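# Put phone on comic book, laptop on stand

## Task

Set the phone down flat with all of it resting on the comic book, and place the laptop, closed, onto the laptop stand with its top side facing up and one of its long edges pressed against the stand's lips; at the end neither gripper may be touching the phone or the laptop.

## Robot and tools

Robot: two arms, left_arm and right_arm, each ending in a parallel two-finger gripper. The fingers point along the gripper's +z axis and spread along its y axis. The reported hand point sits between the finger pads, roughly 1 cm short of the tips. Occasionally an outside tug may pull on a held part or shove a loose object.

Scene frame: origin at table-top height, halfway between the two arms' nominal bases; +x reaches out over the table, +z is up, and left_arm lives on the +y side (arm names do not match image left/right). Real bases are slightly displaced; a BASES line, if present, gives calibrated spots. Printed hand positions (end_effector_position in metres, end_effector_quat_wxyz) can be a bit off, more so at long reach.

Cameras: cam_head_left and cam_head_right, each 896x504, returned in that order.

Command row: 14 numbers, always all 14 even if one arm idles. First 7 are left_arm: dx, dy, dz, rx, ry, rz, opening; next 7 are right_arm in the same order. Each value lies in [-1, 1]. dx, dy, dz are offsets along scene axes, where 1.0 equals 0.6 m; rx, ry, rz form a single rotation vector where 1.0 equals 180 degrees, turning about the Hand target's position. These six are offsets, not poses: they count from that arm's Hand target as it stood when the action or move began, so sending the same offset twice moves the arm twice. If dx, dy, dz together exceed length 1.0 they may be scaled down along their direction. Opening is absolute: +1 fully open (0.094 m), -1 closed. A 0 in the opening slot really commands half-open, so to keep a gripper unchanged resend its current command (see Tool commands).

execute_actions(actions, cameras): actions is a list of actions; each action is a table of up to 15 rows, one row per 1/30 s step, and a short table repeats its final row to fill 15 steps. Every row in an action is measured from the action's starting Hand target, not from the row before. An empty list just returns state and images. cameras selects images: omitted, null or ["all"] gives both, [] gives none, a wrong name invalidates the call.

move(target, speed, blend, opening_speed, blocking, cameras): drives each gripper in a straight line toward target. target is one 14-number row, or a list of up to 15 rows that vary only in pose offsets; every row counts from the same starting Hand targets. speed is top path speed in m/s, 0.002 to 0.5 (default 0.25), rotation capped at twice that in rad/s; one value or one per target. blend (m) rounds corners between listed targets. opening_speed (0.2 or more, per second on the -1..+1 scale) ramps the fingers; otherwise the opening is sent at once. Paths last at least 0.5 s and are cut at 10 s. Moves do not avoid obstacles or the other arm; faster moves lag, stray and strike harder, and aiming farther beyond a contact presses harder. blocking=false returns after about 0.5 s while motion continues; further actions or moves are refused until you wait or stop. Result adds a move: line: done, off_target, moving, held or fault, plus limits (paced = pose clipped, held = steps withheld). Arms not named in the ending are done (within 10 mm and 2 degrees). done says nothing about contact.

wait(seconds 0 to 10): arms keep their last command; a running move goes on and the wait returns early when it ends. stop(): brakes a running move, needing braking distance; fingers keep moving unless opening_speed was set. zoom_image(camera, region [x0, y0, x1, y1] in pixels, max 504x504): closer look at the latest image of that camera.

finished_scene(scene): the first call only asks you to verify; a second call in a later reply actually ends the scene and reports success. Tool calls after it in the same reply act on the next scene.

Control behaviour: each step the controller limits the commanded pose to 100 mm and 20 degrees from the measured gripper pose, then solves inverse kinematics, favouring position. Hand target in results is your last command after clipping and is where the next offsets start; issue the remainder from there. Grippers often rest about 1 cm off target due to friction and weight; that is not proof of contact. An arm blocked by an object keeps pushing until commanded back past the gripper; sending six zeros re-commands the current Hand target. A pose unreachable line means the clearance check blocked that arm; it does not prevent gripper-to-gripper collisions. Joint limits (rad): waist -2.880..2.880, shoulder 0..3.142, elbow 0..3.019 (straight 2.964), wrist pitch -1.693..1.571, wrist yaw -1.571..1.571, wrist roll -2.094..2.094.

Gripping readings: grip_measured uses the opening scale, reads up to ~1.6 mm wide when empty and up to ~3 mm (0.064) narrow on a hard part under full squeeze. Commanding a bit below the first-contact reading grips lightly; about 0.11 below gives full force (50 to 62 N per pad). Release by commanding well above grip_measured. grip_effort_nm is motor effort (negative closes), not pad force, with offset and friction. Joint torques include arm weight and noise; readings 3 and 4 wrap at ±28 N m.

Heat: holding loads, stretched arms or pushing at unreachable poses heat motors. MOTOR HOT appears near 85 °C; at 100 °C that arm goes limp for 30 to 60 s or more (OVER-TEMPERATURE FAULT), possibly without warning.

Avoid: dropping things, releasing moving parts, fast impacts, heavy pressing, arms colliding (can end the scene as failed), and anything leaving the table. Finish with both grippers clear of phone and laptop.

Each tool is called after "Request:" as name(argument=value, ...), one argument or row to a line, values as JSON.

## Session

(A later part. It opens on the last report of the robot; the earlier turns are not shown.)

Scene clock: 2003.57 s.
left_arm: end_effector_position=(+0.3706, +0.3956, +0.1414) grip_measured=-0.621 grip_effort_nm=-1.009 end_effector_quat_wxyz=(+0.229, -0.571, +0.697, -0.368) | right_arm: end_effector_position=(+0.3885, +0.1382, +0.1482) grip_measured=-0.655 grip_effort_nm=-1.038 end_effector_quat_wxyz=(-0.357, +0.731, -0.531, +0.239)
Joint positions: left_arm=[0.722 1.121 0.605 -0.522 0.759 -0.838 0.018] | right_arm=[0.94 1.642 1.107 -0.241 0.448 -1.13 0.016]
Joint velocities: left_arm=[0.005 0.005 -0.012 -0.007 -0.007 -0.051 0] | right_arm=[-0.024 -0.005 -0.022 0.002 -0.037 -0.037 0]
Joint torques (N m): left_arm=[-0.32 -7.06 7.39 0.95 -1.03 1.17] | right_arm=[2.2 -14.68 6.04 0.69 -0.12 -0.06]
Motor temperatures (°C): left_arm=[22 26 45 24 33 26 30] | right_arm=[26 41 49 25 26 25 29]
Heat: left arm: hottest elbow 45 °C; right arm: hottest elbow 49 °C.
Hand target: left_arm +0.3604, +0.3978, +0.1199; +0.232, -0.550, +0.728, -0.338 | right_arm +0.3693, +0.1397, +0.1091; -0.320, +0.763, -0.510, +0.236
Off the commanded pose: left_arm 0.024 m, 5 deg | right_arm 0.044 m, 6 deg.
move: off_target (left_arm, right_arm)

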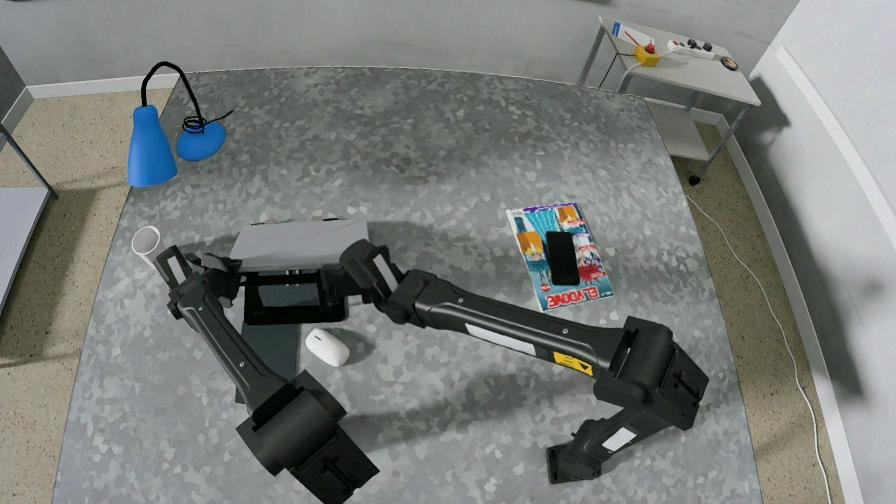

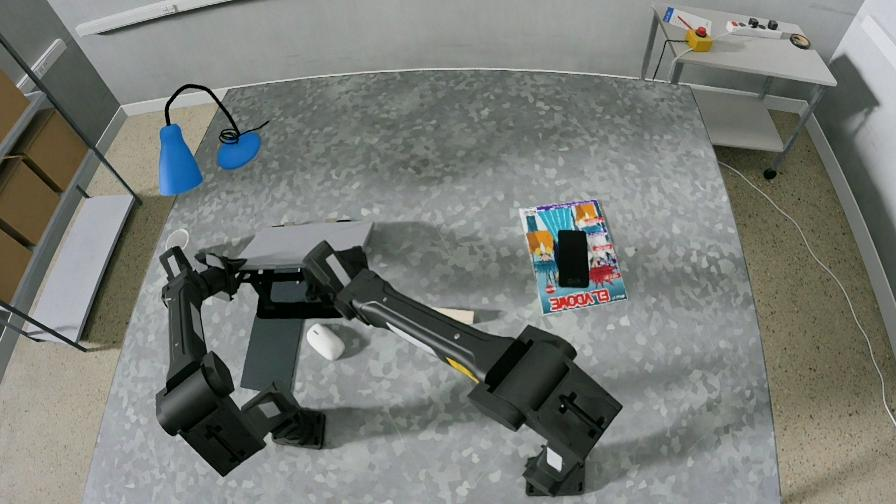

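Request:
move(
  target=[0,0.05,0.03,0,0,0,-0.85,0.005,0.05,0.06,0,0,0,-0.85],
  speed=0.05,
)

Request:
zoom_image(
  camera="cam_head_left",
  region=[200, 190, 400, 330],
)

Request:
zoom_image(
  camera="cam_head_right",
  region=[200, 190, 400, 330],
)

Scene clock: 2009.60 s.
left_arm: end_effector_position=(+0.3640, +0.4052, +0.1404) grip_measured=-0.621 grip_effort_nm=-1.009 end_effector_quat_wxyz=(+0.215, -0.566, +0.702, -0.375) | right_arm: end_effector_position=(+0.3758, +0.1468, +0.1519) grip_measured=-0.656 grip_effort_nm=-1.043 end_effector_quat_wxyz=(-0.335, +0.739, -0.534, +0.239)
Joint positions: left_arm=[0.77 1.158 0.637 -0.6 0.802 -0.751 0.018] | right_arm=[0.972 1.647 1.15 -0.341 0.472 -1.096 0.016]
Joint velocities: left_arm=[0.005 -0.005 -0.002 0.007 -0.037 0.007 0] | right_arm=[0.005 0.015 0.002 0.002 -0.037 0.007 0]
Joint torques (N m): left_arm=[1.03 -6.59 12.6 0.2 -1.52 1.18] | right_arm=[2.08 -14.27 12.14 0.06 -0.25 -0.17]
Motor temperatures (°C): left_arm=[22 26 44 24 33 26 30] | right_arm=[26 40 48 25 25 25 29]
Heat: left arm: hottest elbow 44 °C; right arm: hottest elbow 48 °C.
Hand target: left_arm +0.3608, +0.4278, +0.1377; +0.232, -0.549, +0.728, -0.338 | right_arm +0.3727, +0.1699, +0.1450; -0.320, +0.763, -0.510, +0.236
Off the commanded pose: left_arm 0.023 m, 6 deg | right_arm 0.024 m, 4 deg.
move: off_target (left_arm, right_arm)

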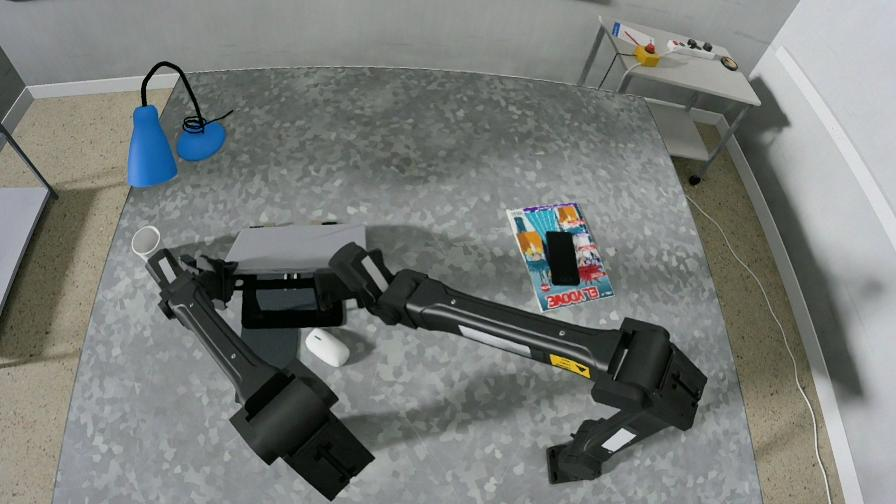

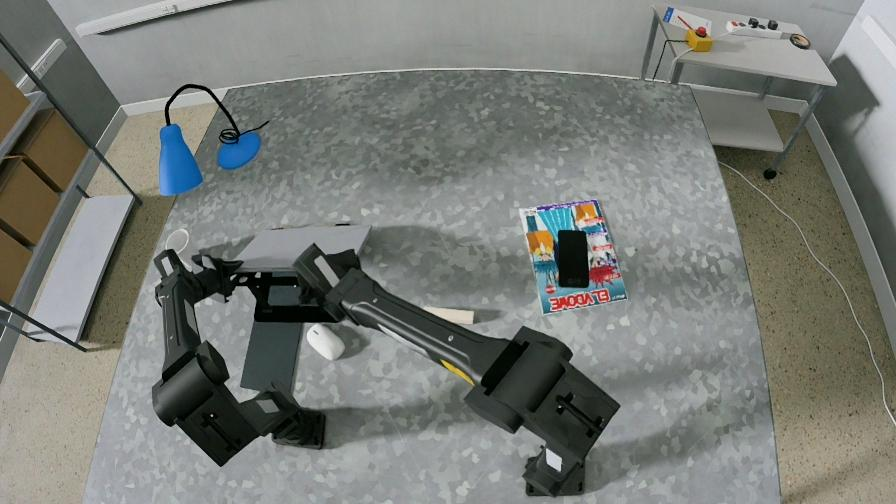

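Scaled by 2.520.

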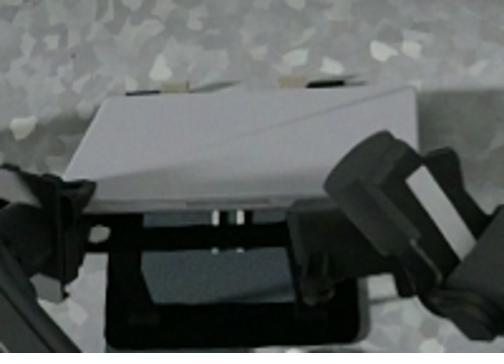

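Scaled by 2.520.

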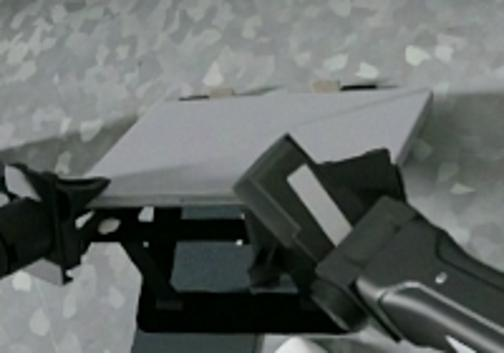

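Request:
move(
  target=[0.005,-0.03,-0.015,0,0,0,-0.85,0.005,-0.035,-0.03,0.002,-0.006,0,-0.85],
  speed=0.04,
)

Request:
zoom_image(
  camera="cam_head_left",
  region=[200, 190, 400, 330],
)

Request:
zoom_image(
  camera="cam_head_right",
  region=[200, 190, 400, 330],
)

Scene clock: 2014.07 s.
left_arm: end_effector_position=(+0.3673, +0.4082, +0.1408) grip_measured=-0.621 grip_effort_nm=-1.004 end_effector_quat_wxyz=(+0.221, -0.569, +0.700, -0.370) | right_arm: end_effector_position=(+0.3787, +0.1499, +0.1526) grip_measured=-0.656 grip_effort_nm=-1.043 end_effector_quat_wxyz=(-0.352, +0.734, -0.530, +0.238)
Joint positions: left_arm=[0.764 1.158 0.638 -0.576 0.787 -0.772 0.018] | right_arm=[0.969 1.648 1.135 -0.285 0.466 -1.11 0.016]
Joint velocities: left_arm=[-0.005 -0.005 0.002 -0.007 0.022 -0.051 0] | right_arm=[-0.015 -0.005 0.002 0.007 -0.095 0.037 0.001]
Joint torques (N m): left_arm=[-2.02 -7.24 8.54 1.31 -1.66 0.87] | right_arm=[0.44 -15.5 7.21 1.25 -0.29 -0.27]
Motor temperatures (°C): left_arm=[22 26 44 24 33 26 30] | right_arm=[26 39 49 25 25 24 29]
Heat: left arm: hottest elbow 44 °C; right arm: hottest elbow 49 °C.
Hand target: left_arm +0.3637, +0.4098, +0.1288; +0.232, -0.549, +0.728, -0.338 | right_arm +0.3755, +0.1486, +0.1269; -0.327, +0.760, -0.508, +0.242
Off the commanded pose: left_arm 0.013 m, 5 deg | right_arm 0.026 m, 5 deg.
move: off_target (left_arm, right_arm)

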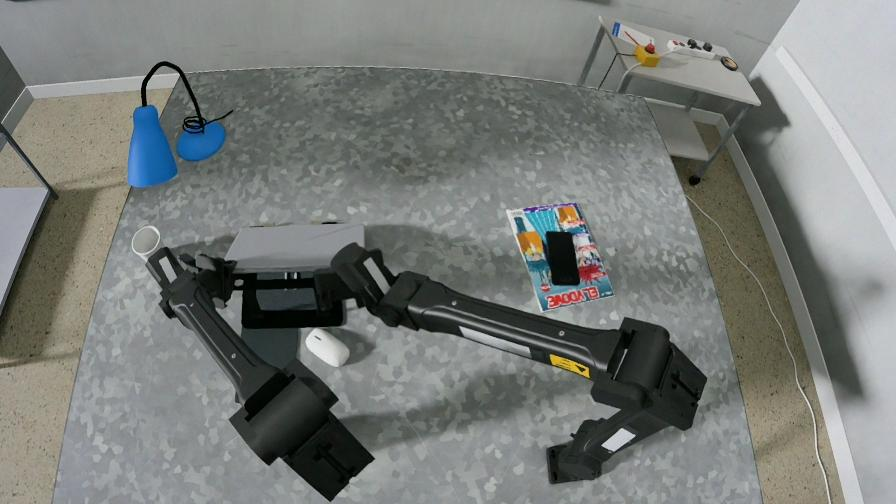

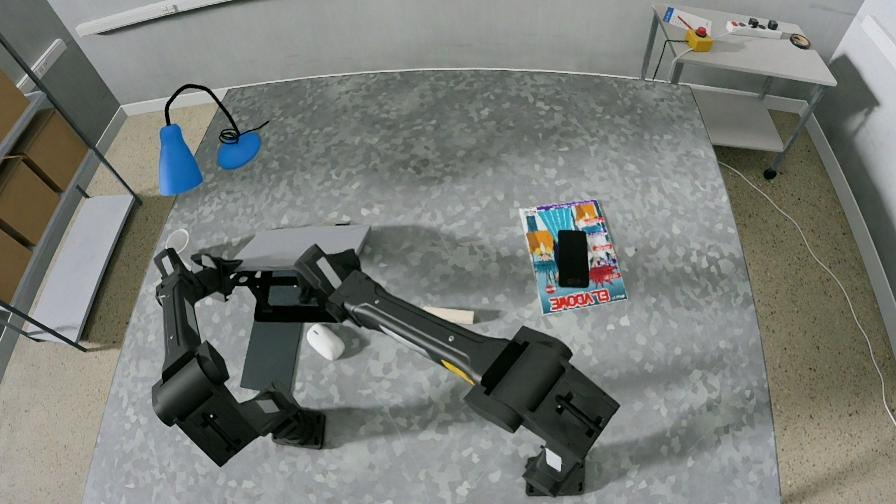

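Scaled by 2.520.

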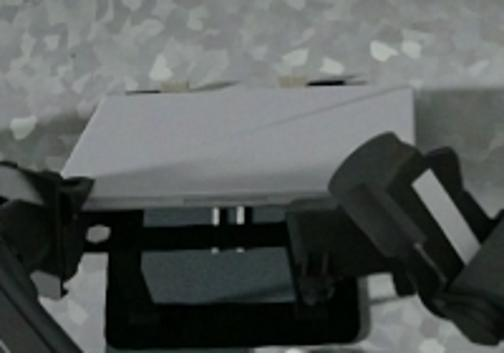

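Scaled by 2.520.

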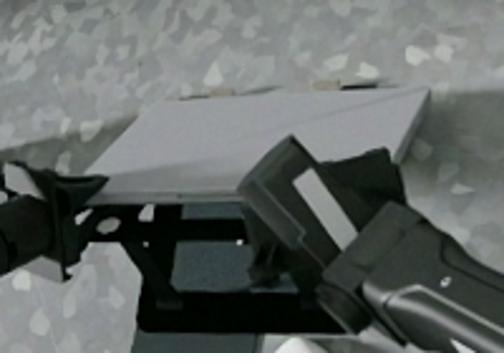

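Request:
move(
  target=[0,0,0,0,0,0,-0.45,0,0,0,0,0,0,-0.45],
  speed=0.04,
  opening_speed=0.2,
)

Request:
zoom_image(
  camera="cam_head_left",
  region=[200, 190, 400, 330],
)

Request:
zoom_image(
  camera="cam_head_right",
  region=[200, 190, 400, 330],
)

Scene clock: 2019.43 s.
left_arm: end_effector_position=(+0.3663, +0.4100, +0.1371) grip_measured=-0.454 grip_effort_nm=0.198 end_effector_quat_wxyz=(+0.230, -0.561, +0.714, -0.350) | right_arm: end_effector_position=(+0.3770, +0.1504, +0.1436) grip_measured=-0.452 grip_effort_nm=0.071 end_effector_quat_wxyz=(-0.340, +0.752, -0.511, +0.241)
Joint positions: left_arm=[0.757 1.154 0.634 -0.571 0.75 -0.737 0.026] | right_arm=[0.969 1.659 1.131 -0.284 0.453 -1.157 0.026]
Joint velocities: left_arm=[-0.005 -0.005 0.007 -0.007 -0.007 0.051 0.001] | right_arm=[-0.005 0.015 0.002 -0.007 0.007 -0.022 0]
Joint torques (N m): left_arm=[-1.73 -7.18 8.94 1.31 -0.3 0.45] | right_arm=[0.5 -16.15 7.49 1.29 0.14 0.13]
Motor temperatures (°C): left_arm=[22 26 44 24 33 26 30] | right_arm=[26 39 48 25 25 24 29]
Heat: left arm: hottest elbow 44 °C; right arm: hottest elbow 48 °C.
Hand target: left_arm +0.3636, +0.4097, +0.1288; +0.232, -0.549, +0.728, -0.338 | right_arm +0.3755, +0.1485, +0.1268; -0.327, +0.759, -0.508, +0.242
Off the commanded pose: left_arm 0.009 m, 2 deg | right_arm 0.017 m, 2 deg.
move: off_target (right_arm)

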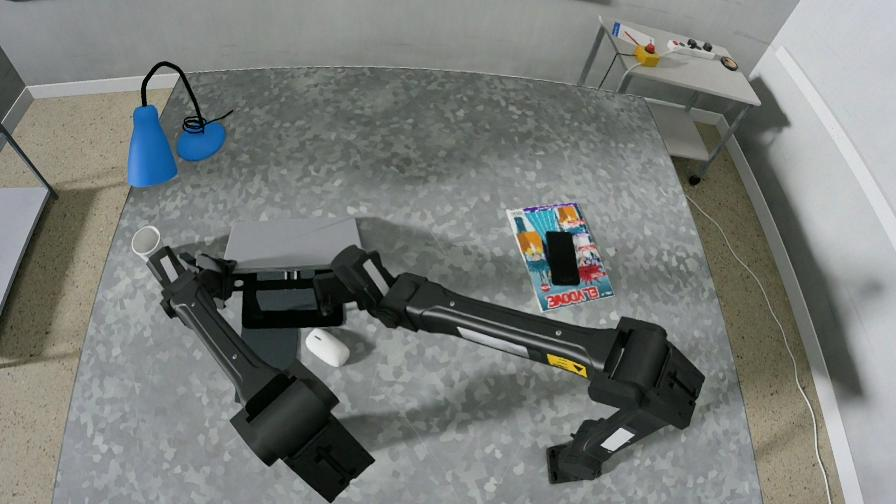

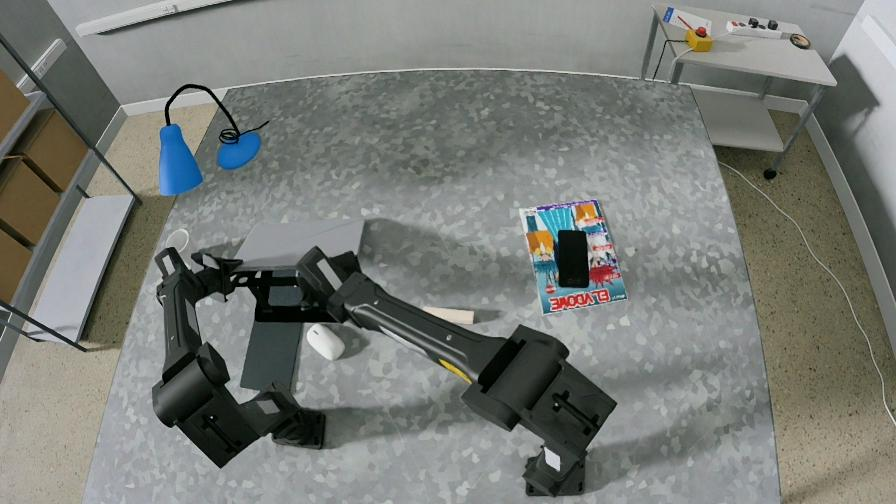

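Scaled by 2.520.

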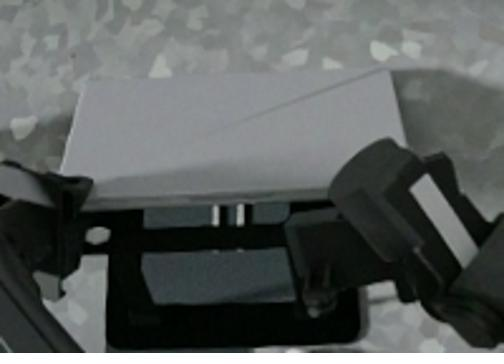

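Scaled by 2.520.

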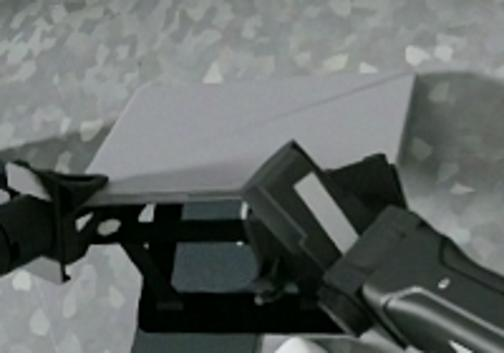

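Request:
move(
  target=[0,0,0.02,-0.006,-0.018,0,-0.45,0,0,0.03,0.006,-0.018,0,-0.45],
  speed=0.04,
)

Request:
move(
  target=[0,0,0,0,0,0,-0.85,0,0,0,0,0,0,-0.85],
  speed=0.04,
  opening_speed=0.3,
)

Request:
zoom_image(
  camera="cam_head_left",
  region=[200, 190, 400, 330],
)

Request:
zoom_image(
  camera="cam_head_right",
  region=[200, 190, 400, 330],
)

Scene clock: 2032.33 s.
left_arm: end_effector_position=(+0.3678, +0.4086, +0.1412) grip_measured=-0.452 grip_effort_nm=0.134 end_effector_quat_wxyz=(+0.234, -0.551, +0.714, -0.362) | right_arm: end_effector_position=(+0.3804, +0.1475, +0.1448) grip_measured=-0.451 grip_effort_nm=0.066 end_effector_quat_wxyz=(-0.344, +0.748, -0.506, +0.257)
Joint positions: left_arm=[0.762 1.154 0.634 -0.564 0.781 -0.727 0.026] | right_arm=[0.969 1.659 1.12 -0.254 0.482 -1.178 0.026]
Joint velocities: left_arm=[-0.005 -0.005 -0.012 -0.022 0.037 0.051 -0.001] | right_arm=[-0.015 0.005 0.002 -0.007 0.007 -0.066 0]
Joint torques (N m): left_arm=[-0.03 -8.88 8.35 1.66 0.65 0.3] | right_arm=[1.08 -18.55 7.17 1.69 0.26 0.17]
Motor temperatures (°C): left_arm=[22 26 43 24 32 26 30] | right_arm=[26 39 47 25 25 24 28]
Heat: left arm: hottest elbow 43 °C; right arm: hottest elbow 47 °C.
Hand target: left_arm +0.3636, +0.4097, +0.1407; +0.247, -0.542, +0.718, -0.361 | right_arm +0.3756, +0.1486, +0.1450; -0.348, +0.749, -0.500, +0.259
Off the commanded pose: left_arm 0.004 m, 2 deg | right_arm 0.005 m, 1 deg.
move: done

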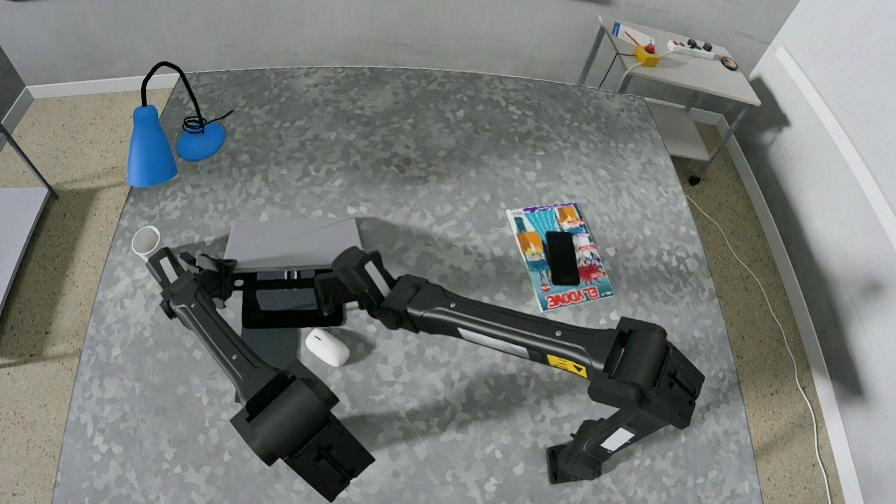

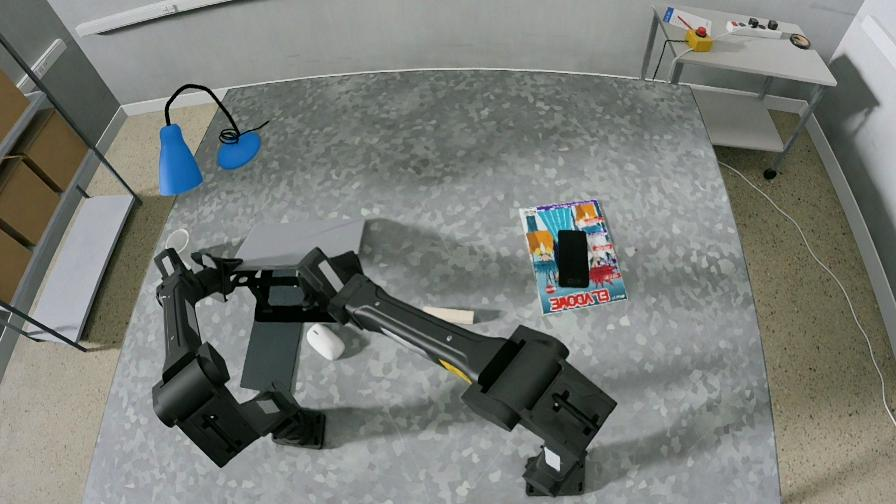

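Scene clock: 2033.97 s.
left_arm: end_effector_position=(+0.3658, +0.4073, +0.1391) grip_measured=-0.626 grip_effort_nm=-1.009 end_effector_quat_wxyz=(+0.230, -0.556, +0.709, -0.367) | right_arm: end_effector_position=(+0.3804, +0.1476, +0.1449) grip_measured=-0.848 grip_effort_nm=-0.085 end_effector_quat_wxyz=(-0.344, +0.748, -0.506, +0.258)
Joint positions: left_arm=[0.766 1.154 0.627 -0.563 0.789 -0.739 0.018] | right_arm=[0.969 1.659 1.12 -0.254 0.482 -1.179 0.007]
Joint velocities: left_arm=[0.005 0.005 -0.002 -0.002 -0.007 -0.066 -0.001] | right_arm=[-0.005 -0.005 -0.012 0.007 -0.066 -0.095 -0.001]
Joint torques (N m): left_arm=[-0.73 -9 8.87 1.66 0.32 0.45] | right_arm=[1.14 -18.55 7.16 1.78 0.28 0.14]
Motor temperatures (°C): left_arm=[22 26 43 24 32 26 30] | right_arm=[26 39 46 25 25 24 28]
Heat: left arm: hottest elbow 43 °C; right arm: hottest elbow 46 °C.
Hand target: left_arm +0.3636, +0.4098, +0.1407; +0.247, -0.542, +0.718, -0.361 | right_arm +0.3755, +0.1486, +0.1449; -0.348, +0.749, -0.500, +0.258
Off the commanded pose: left_arm 0.004 m, 3 deg | right_arm 0.005 m, 1 deg.
move: off_target (left_arm)

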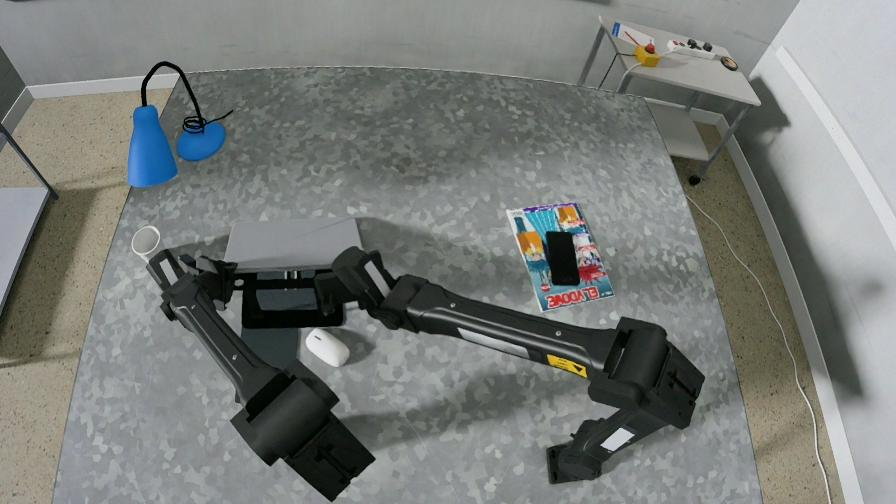

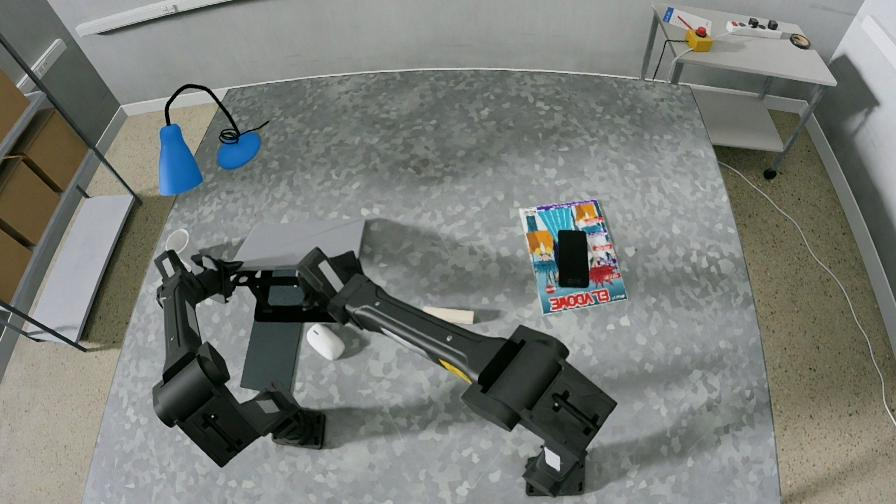

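Scaled by 2.520.

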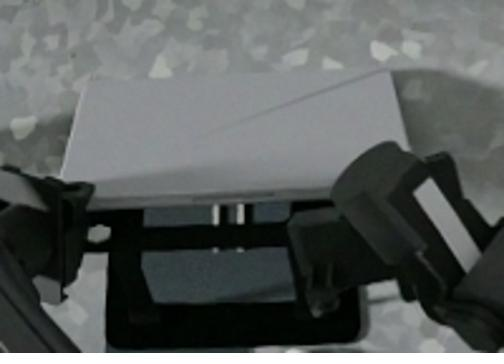

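Scaled by 2.520.

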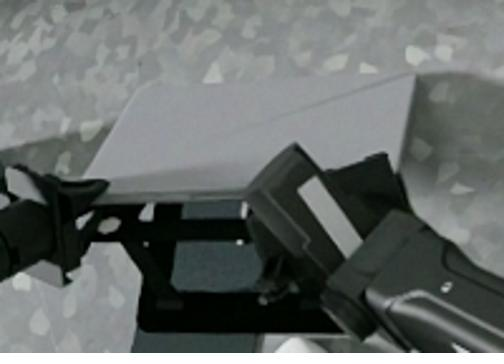

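Request:
move(
  target=[0,0,0,0,0,0,-0.85,0,0,0.01,0.0,0,0,-0.1],
  speed=0.04,
  opening_speed=0.6,
)

Request:
zoom_image(
  camera="cam_head_right",
  region=[280, 200, 380, 320],
)

Request:
zoom_image(
  camera="cam_head_left",
  region=[300, 200, 400, 320],
)

Scene clock: 2041.03 s.
left_arm: end_effector_position=(+0.3658, +0.4073, +0.1391) grip_measured=-0.626 grip_effort_nm=-1.013 end_effector_quat_wxyz=(+0.230, -0.557, +0.709, -0.367) | right_arm: end_effector_position=(+0.3804, +0.1476, +0.1449) grip_measured=-0.102 grip_effort_nm=0.066 end_effector_quat_wxyz=(-0.344, +0.748, -0.506, +0.258)
Joint positions: left_arm=[0.766 1.154 0.627 -0.563 0.789 -0.74 0.018] | right_arm=[0.969 1.659 1.12 -0.254 0.482 -1.18 0.042]
Joint velocities: left_arm=[-0.005 -0.005 0.002 -0.007 0.007 -0.081 0] | right_arm=[-0.015 0.005 -0.017 0.002 0.007 -0.051 0]
Joint torques (N m): left_arm=[-0.5 -9 8.98 1.43 0.4 0.39] | right_arm=[1.14 -19.25 7.69 1.21 0.27 0.15]
Motor temperatures (°C): left_arm=[22 26 43 24 31 26 30] | right_arm=[26 40 46 25 25 24 28]
Heat: left arm: hottest elbow 43 °C; right arm: hottest elbow 46 °C.
Hand target: left_arm +0.3636, +0.4098, +0.1407; +0.247, -0.542, +0.718, -0.361 | right_arm +0.3755, +0.1486, +0.1509; -0.348, +0.749, -0.500, +0.258
Off the commanded pose: left_arm 0.004 m, 3 deg | right_arm 0.008 m, 1 deg.
move: off_target (left_arm)

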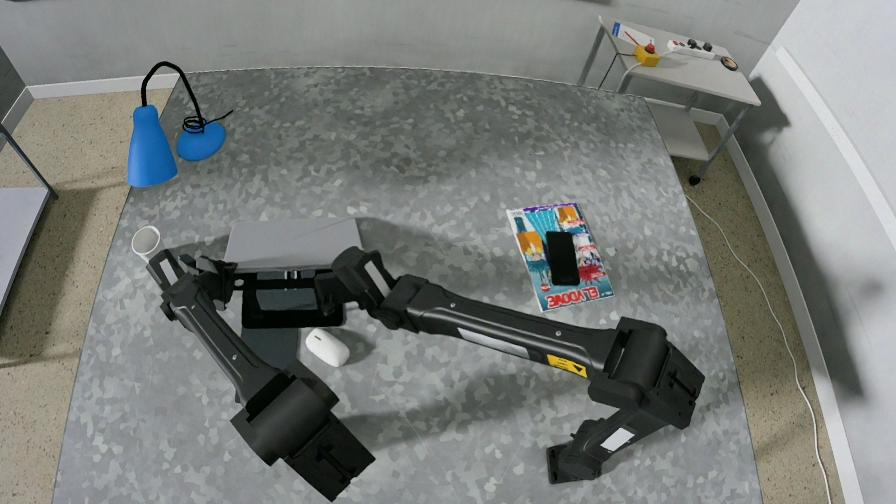

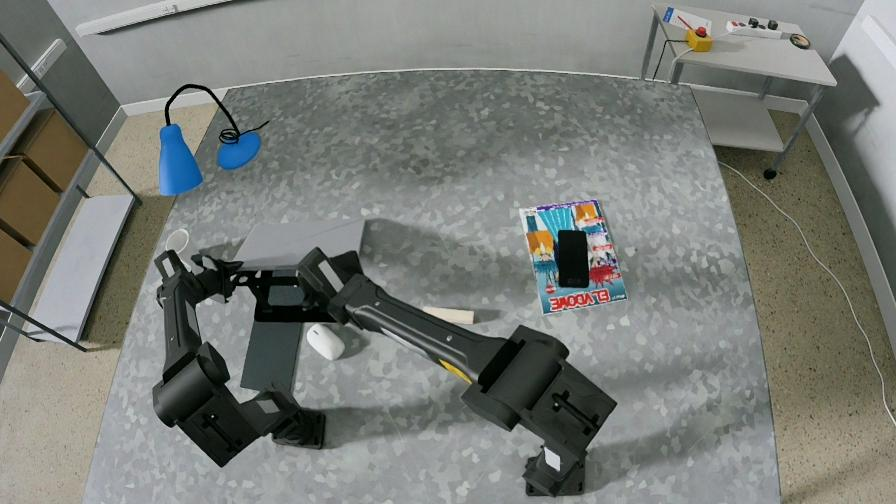

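Scaled by 4.200.

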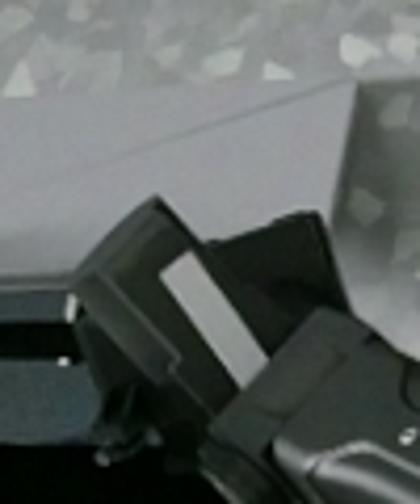

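Scaled by 4.200.

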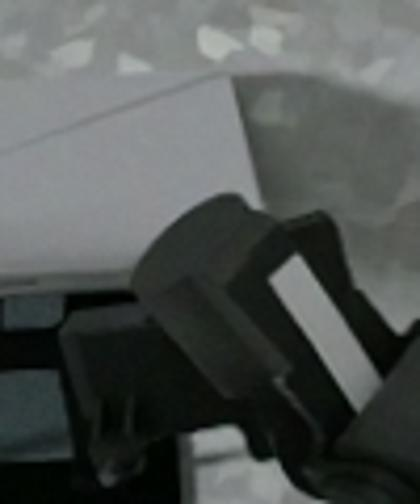

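Request:
move(
  target=[0,0,0,0,0,0,-0.85,0.055,0.01,-0.015,0.0,0,0,-0.1],
  speed=0.04,
)

Request:
move(
  target=[0,0,0,0,0,0,-0.85,0,0,0,0,0,0,-0.85],
  speed=0.04,
  opening_speed=0.3,
)

Request:
zoom_image(
  camera="cam_head_left",
  region=[200, 190, 400, 330],
)

Request:
zoom_image(
  camera="cam_head_right",
  region=[200, 190, 400, 330],
)

Scene clock: 2047.53 s.
left_arm: end_effector_position=(+0.3658, +0.4073, +0.1391) grip_measured=-0.626 grip_effort_nm=-1.009 end_effector_quat_wxyz=(+0.230, -0.557, +0.709, -0.367) | right_arm: end_effector_position=(+0.3916, +0.1414, +0.1331) grip_measured=-0.101 grip_effort_nm=0.066 end_effector_quat_wxyz=(-0.334, +0.757, -0.499, +0.256)
Joint positions: left_arm=[0.766 1.154 0.627 -0.563 0.789 -0.74 0.018] | right_arm=[0.941 1.679 1.12 -0.243 0.454 -1.216 0.042]
Joint velocities: left_arm=[-0.005 0.005 0.007 -0.022 0.037 0.022 0.001] | right_arm=[0.005 -0.005 -0.012 -0.012 -0.037 -0.007 -0.001]
Joint torques (N m): left_arm=[-0.67 -8.76 9.05 1.58 0.4 0.45] | right_arm=[-0.15 -15.44 11.29 1.74 0.1 0.15]
Motor temperatures (°C): left_arm=[22 26 43 24 31 25 30] | right_arm=[26 40 46 25 25 24 28]
Heat: left arm: hottest elbow 43 °C; right arm: hottest elbow 46 °C.
Hand target: left_arm +0.3636, +0.4098, +0.1407; +0.247, -0.542, +0.718, -0.361 | right_arm +0.4086, +0.1541, +0.1420; -0.349, +0.749, -0.500, +0.259
Off the commanded pose: left_arm 0.004 m, 3 deg | right_arm 0.023 m, 2 deg.
move: off_target (left_arm, right_arm)

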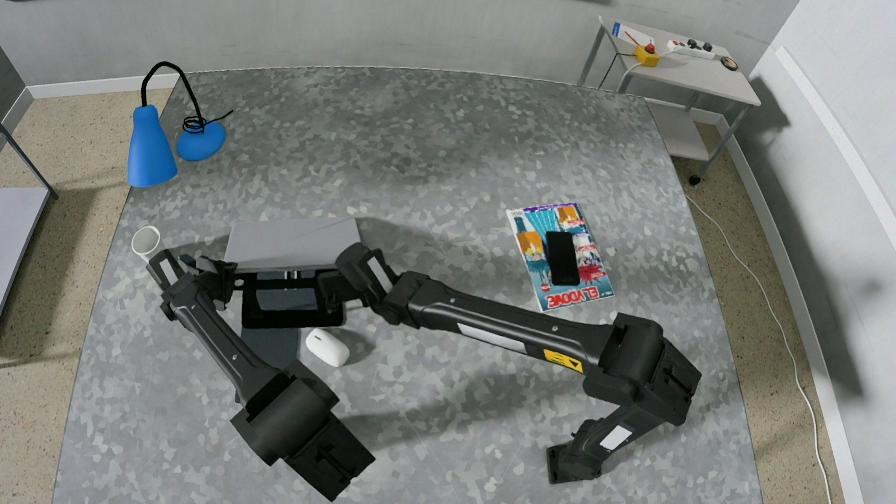

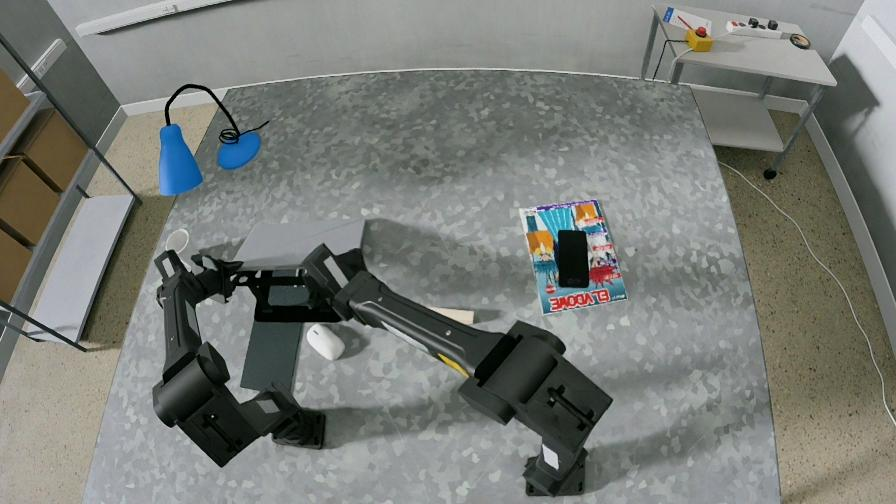

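Scene clock: 2050.33 s.
left_arm: end_effector_position=(+0.3658, +0.4072, +0.1393) grip_measured=-0.627 grip_effort_nm=-1.004 end_effector_quat_wxyz=(+0.230, -0.557, +0.708, -0.368) | right_arm: end_effector_position=(+0.3917, +0.1412, +0.1328) grip_measured=-0.845 grip_effort_nm=-0.222 end_effector_quat_wxyz=(-0.334, +0.757, -0.499, +0.257)
Joint positions: left_arm=[0.766 1.154 0.627 -0.563 0.791 -0.742 0.018] | right_arm=[0.941 1.679 1.12 -0.243 0.455 -1.217 0.007]
Joint velocities: left_arm=[-0.005 -0.005 -0.007 0.017 -0.051 0.037 -0.001] | right_arm=[-0.015 -0.005 -0.012 -0.007 0.022 0.007 0]
Joint torques (N m): left_arm=[-0.5 -9.17 9.18 1.68 0.32 0.46] | right_arm=[-0.26 -16.44 11.38 1.74 0.01 0.15]
Motor temperatures (°C): left_arm=[22 26 43 24 31 25 30] | right_arm=[26 39 46 25 25 24 28]
Heat: left arm: hottest elbow 43 °C; right arm: hottest elbow 46 °C.
Hand target: left_arm +0.3636, +0.4097, +0.1407; +0.247, -0.542, +0.718, -0.361 | right_arm +0.4086, +0.1541, +0.1420; -0.349, +0.749, -0.500, +0.259
Off the commanded pose: left_arm 0.004 m, 3 deg | right_arm 0.023 m, 2 deg.
move: off_target (left_arm, right_arm)

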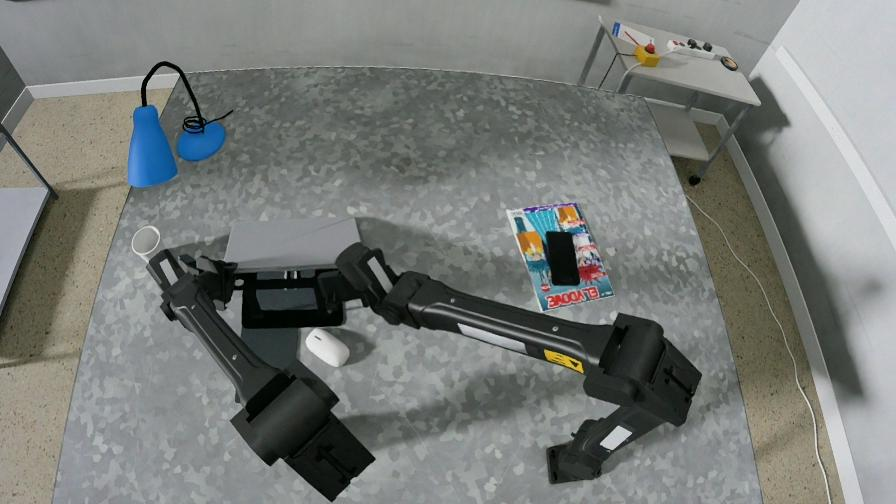

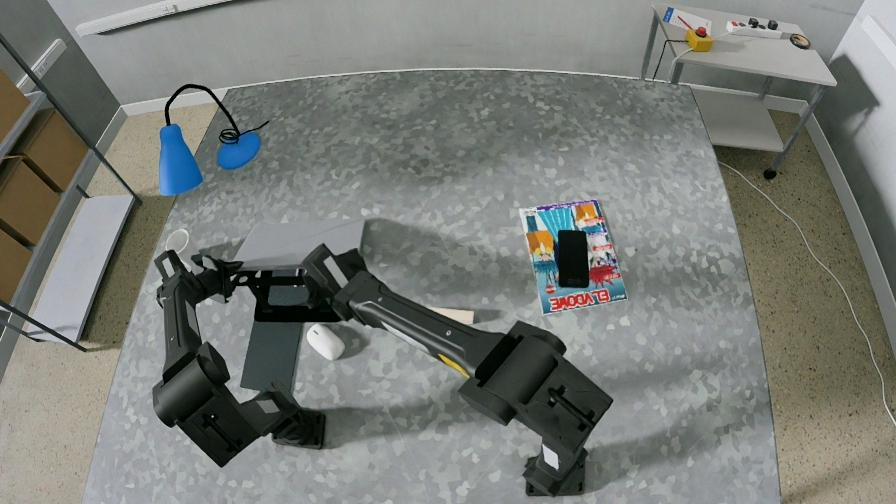

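Scaled by 2.520.

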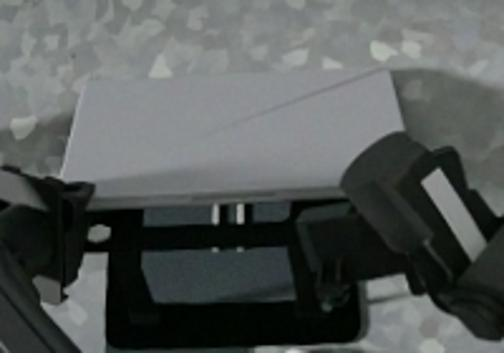

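Scaled by 2.520.

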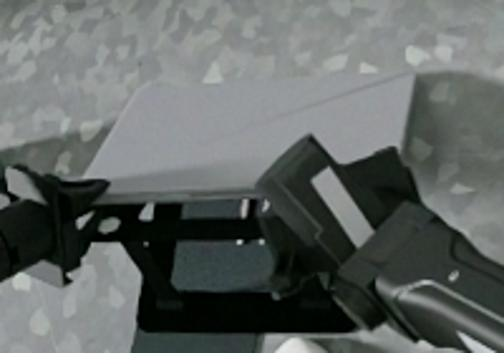

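Request:
move(
  target=[0,0,0,0,0,0,-0.85,-0.065,-0.02,0.03,0.0,0,0,-0.1],
  speed=0.05,
)

Request:
move(
  target=[0,0,0,0,0,0,-0.85,0.0,0.0,0.03,0.0,0,0,-0.1],
  speed=0.05,
)

Request:
zoom_image(
  camera="cam_head_right",
  region=[280, 200, 380, 320],
)

Request:
zoom_image(
  camera="cam_head_left",
  region=[300, 200, 400, 320],
)

Scene clock: 2055.57 s.
left_arm: end_effector_position=(+0.3658, +0.4072, +0.1393) grip_measured=-0.627 grip_effort_nm=-1.009 end_effector_quat_wxyz=(+0.230, -0.557, +0.708, -0.368) | right_arm: end_effector_position=(+0.3780, +0.1440, +0.1578) grip_measured=-0.101 grip_effort_nm=0.066 end_effector_quat_wxyz=(-0.348, +0.748, -0.501, +0.261)
Joint positions: left_arm=[0.766 1.154 0.627 -0.563 0.791 -0.742 0.018] | right_arm=[0.969 1.629 1.115 -0.264 0.485 -1.192 0.042]
Joint velocities: left_arm=[0.005 -0.005 0.017 0.022 -0.051 0.022 0] | right_arm=[0.005 -0.005 -0.007 0.007 0.022 -0.066 0]
Joint torques (N m): left_arm=[-0.21 -9.17 8.96 1.76 0.32 0.42] | right_arm=[1.32 -18.96 7.35 0.9 0.27 0.26]
Motor temperatures (°C): left_arm=[22 26 43 24 31 25 30] | right_arm=[26 39 47 25 25 24 28]
Heat: left arm: hottest elbow 43 °C; right arm: hottest elbow 47 °C.
Hand target: left_arm +0.3636, +0.4098, +0.1407; +0.247, -0.542, +0.718, -0.361 | right_arm +0.3695, +0.1428, +0.1602; -0.348, +0.749, -0.500, +0.259
Off the commanded pose: left_arm 0.004 m, 3 deg | right_arm 0.009 m, 0 deg.
move: off_target (left_arm)

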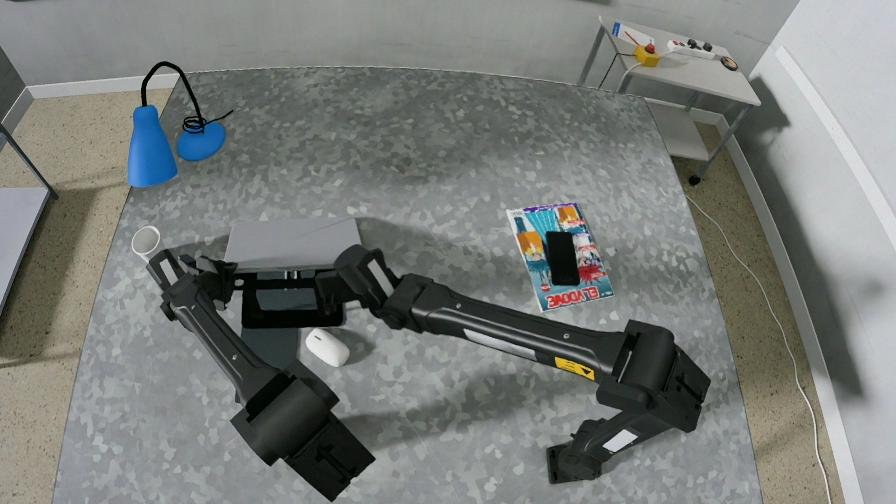

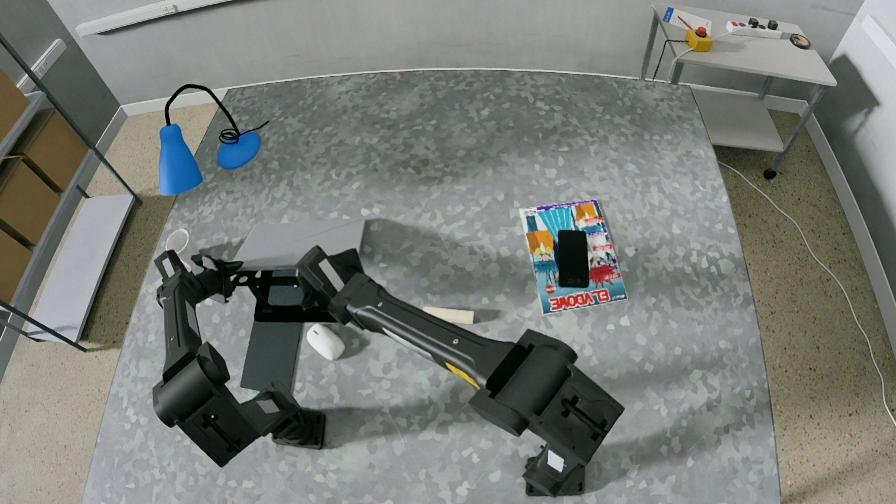

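Scene clock: 2056.53 s.
left_arm: end_effector_position=(+0.3658, +0.4072, +0.1393) grip_measured=-0.627 grip_effort_nm=-1.009 end_effector_quat_wxyz=(+0.230, -0.557, +0.708, -0.368) | right_arm: end_effector_position=(+0.3734, +0.1372, +0.1618) grip_measured=-0.101 grip_effort_nm=0.061 end_effector_quat_wxyz=(-0.336, +0.754, -0.501, +0.261)
Joint positions: left_arm=[0.766 1.154 0.627 -0.563 0.791 -0.742 0.018] | right_arm=[0.969 1.609 1.115 -0.311 0.485 -1.191 0.042]
Joint velocities: left_arm=[-0.015 0.015 0.007 -0.007 -0.007 -0.007 0] | right_arm=[0.005 -0.015 -0.012 -0.007 -0.066 -0.007 0]
Joint torques (N m): left_arm=[-0.15 -9.41 8.98 1.76 0.33 0.41] | right_arm=[1.32 -18.32 9.35 0.85 0.27 0.26]
Motor temperatures (°C): left_arm=[22 26 43 24 31 25 30] | right_arm=[26 39 47 25 25 24 28]
Heat: left arm: hottest elbow 43 °C; right arm: hottest elbow 47 °C.
Hand target: left_arm +0.3636, +0.4098, +0.1407; +0.247, -0.542, +0.718, -0.361 | right_arm +0.3695, +0.1429, +0.1781; -0.348, +0.749, -0.500, +0.259
Off the commanded pose: left_arm 0.004 m, 3 deg | right_arm 0.018 m, 2 deg.
move: off_target (left_arm, right_arm)

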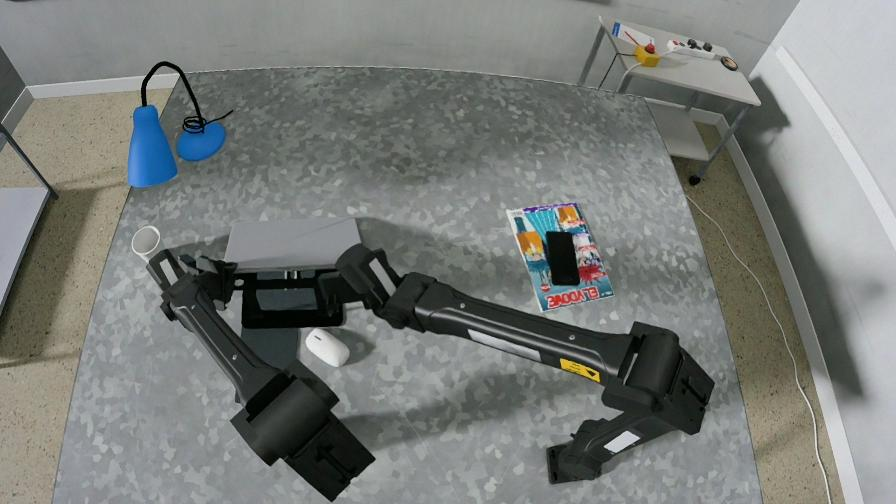

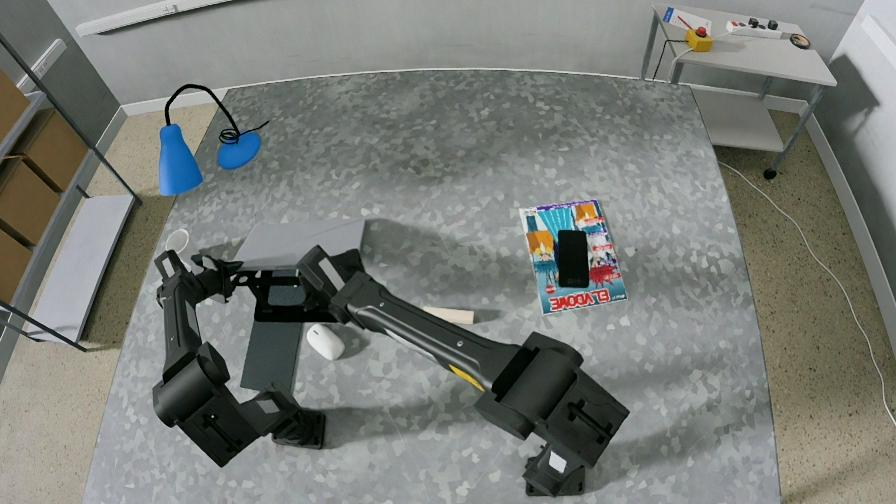

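Scaled by 4.200.

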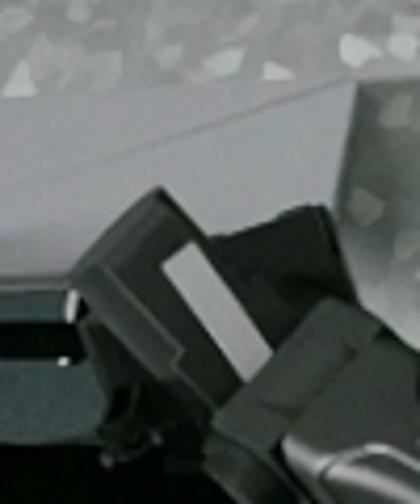

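Scaled by 4.200.

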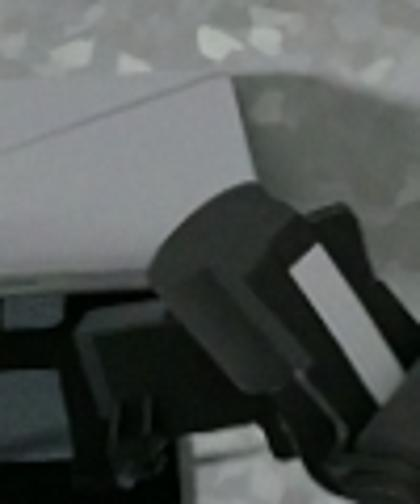

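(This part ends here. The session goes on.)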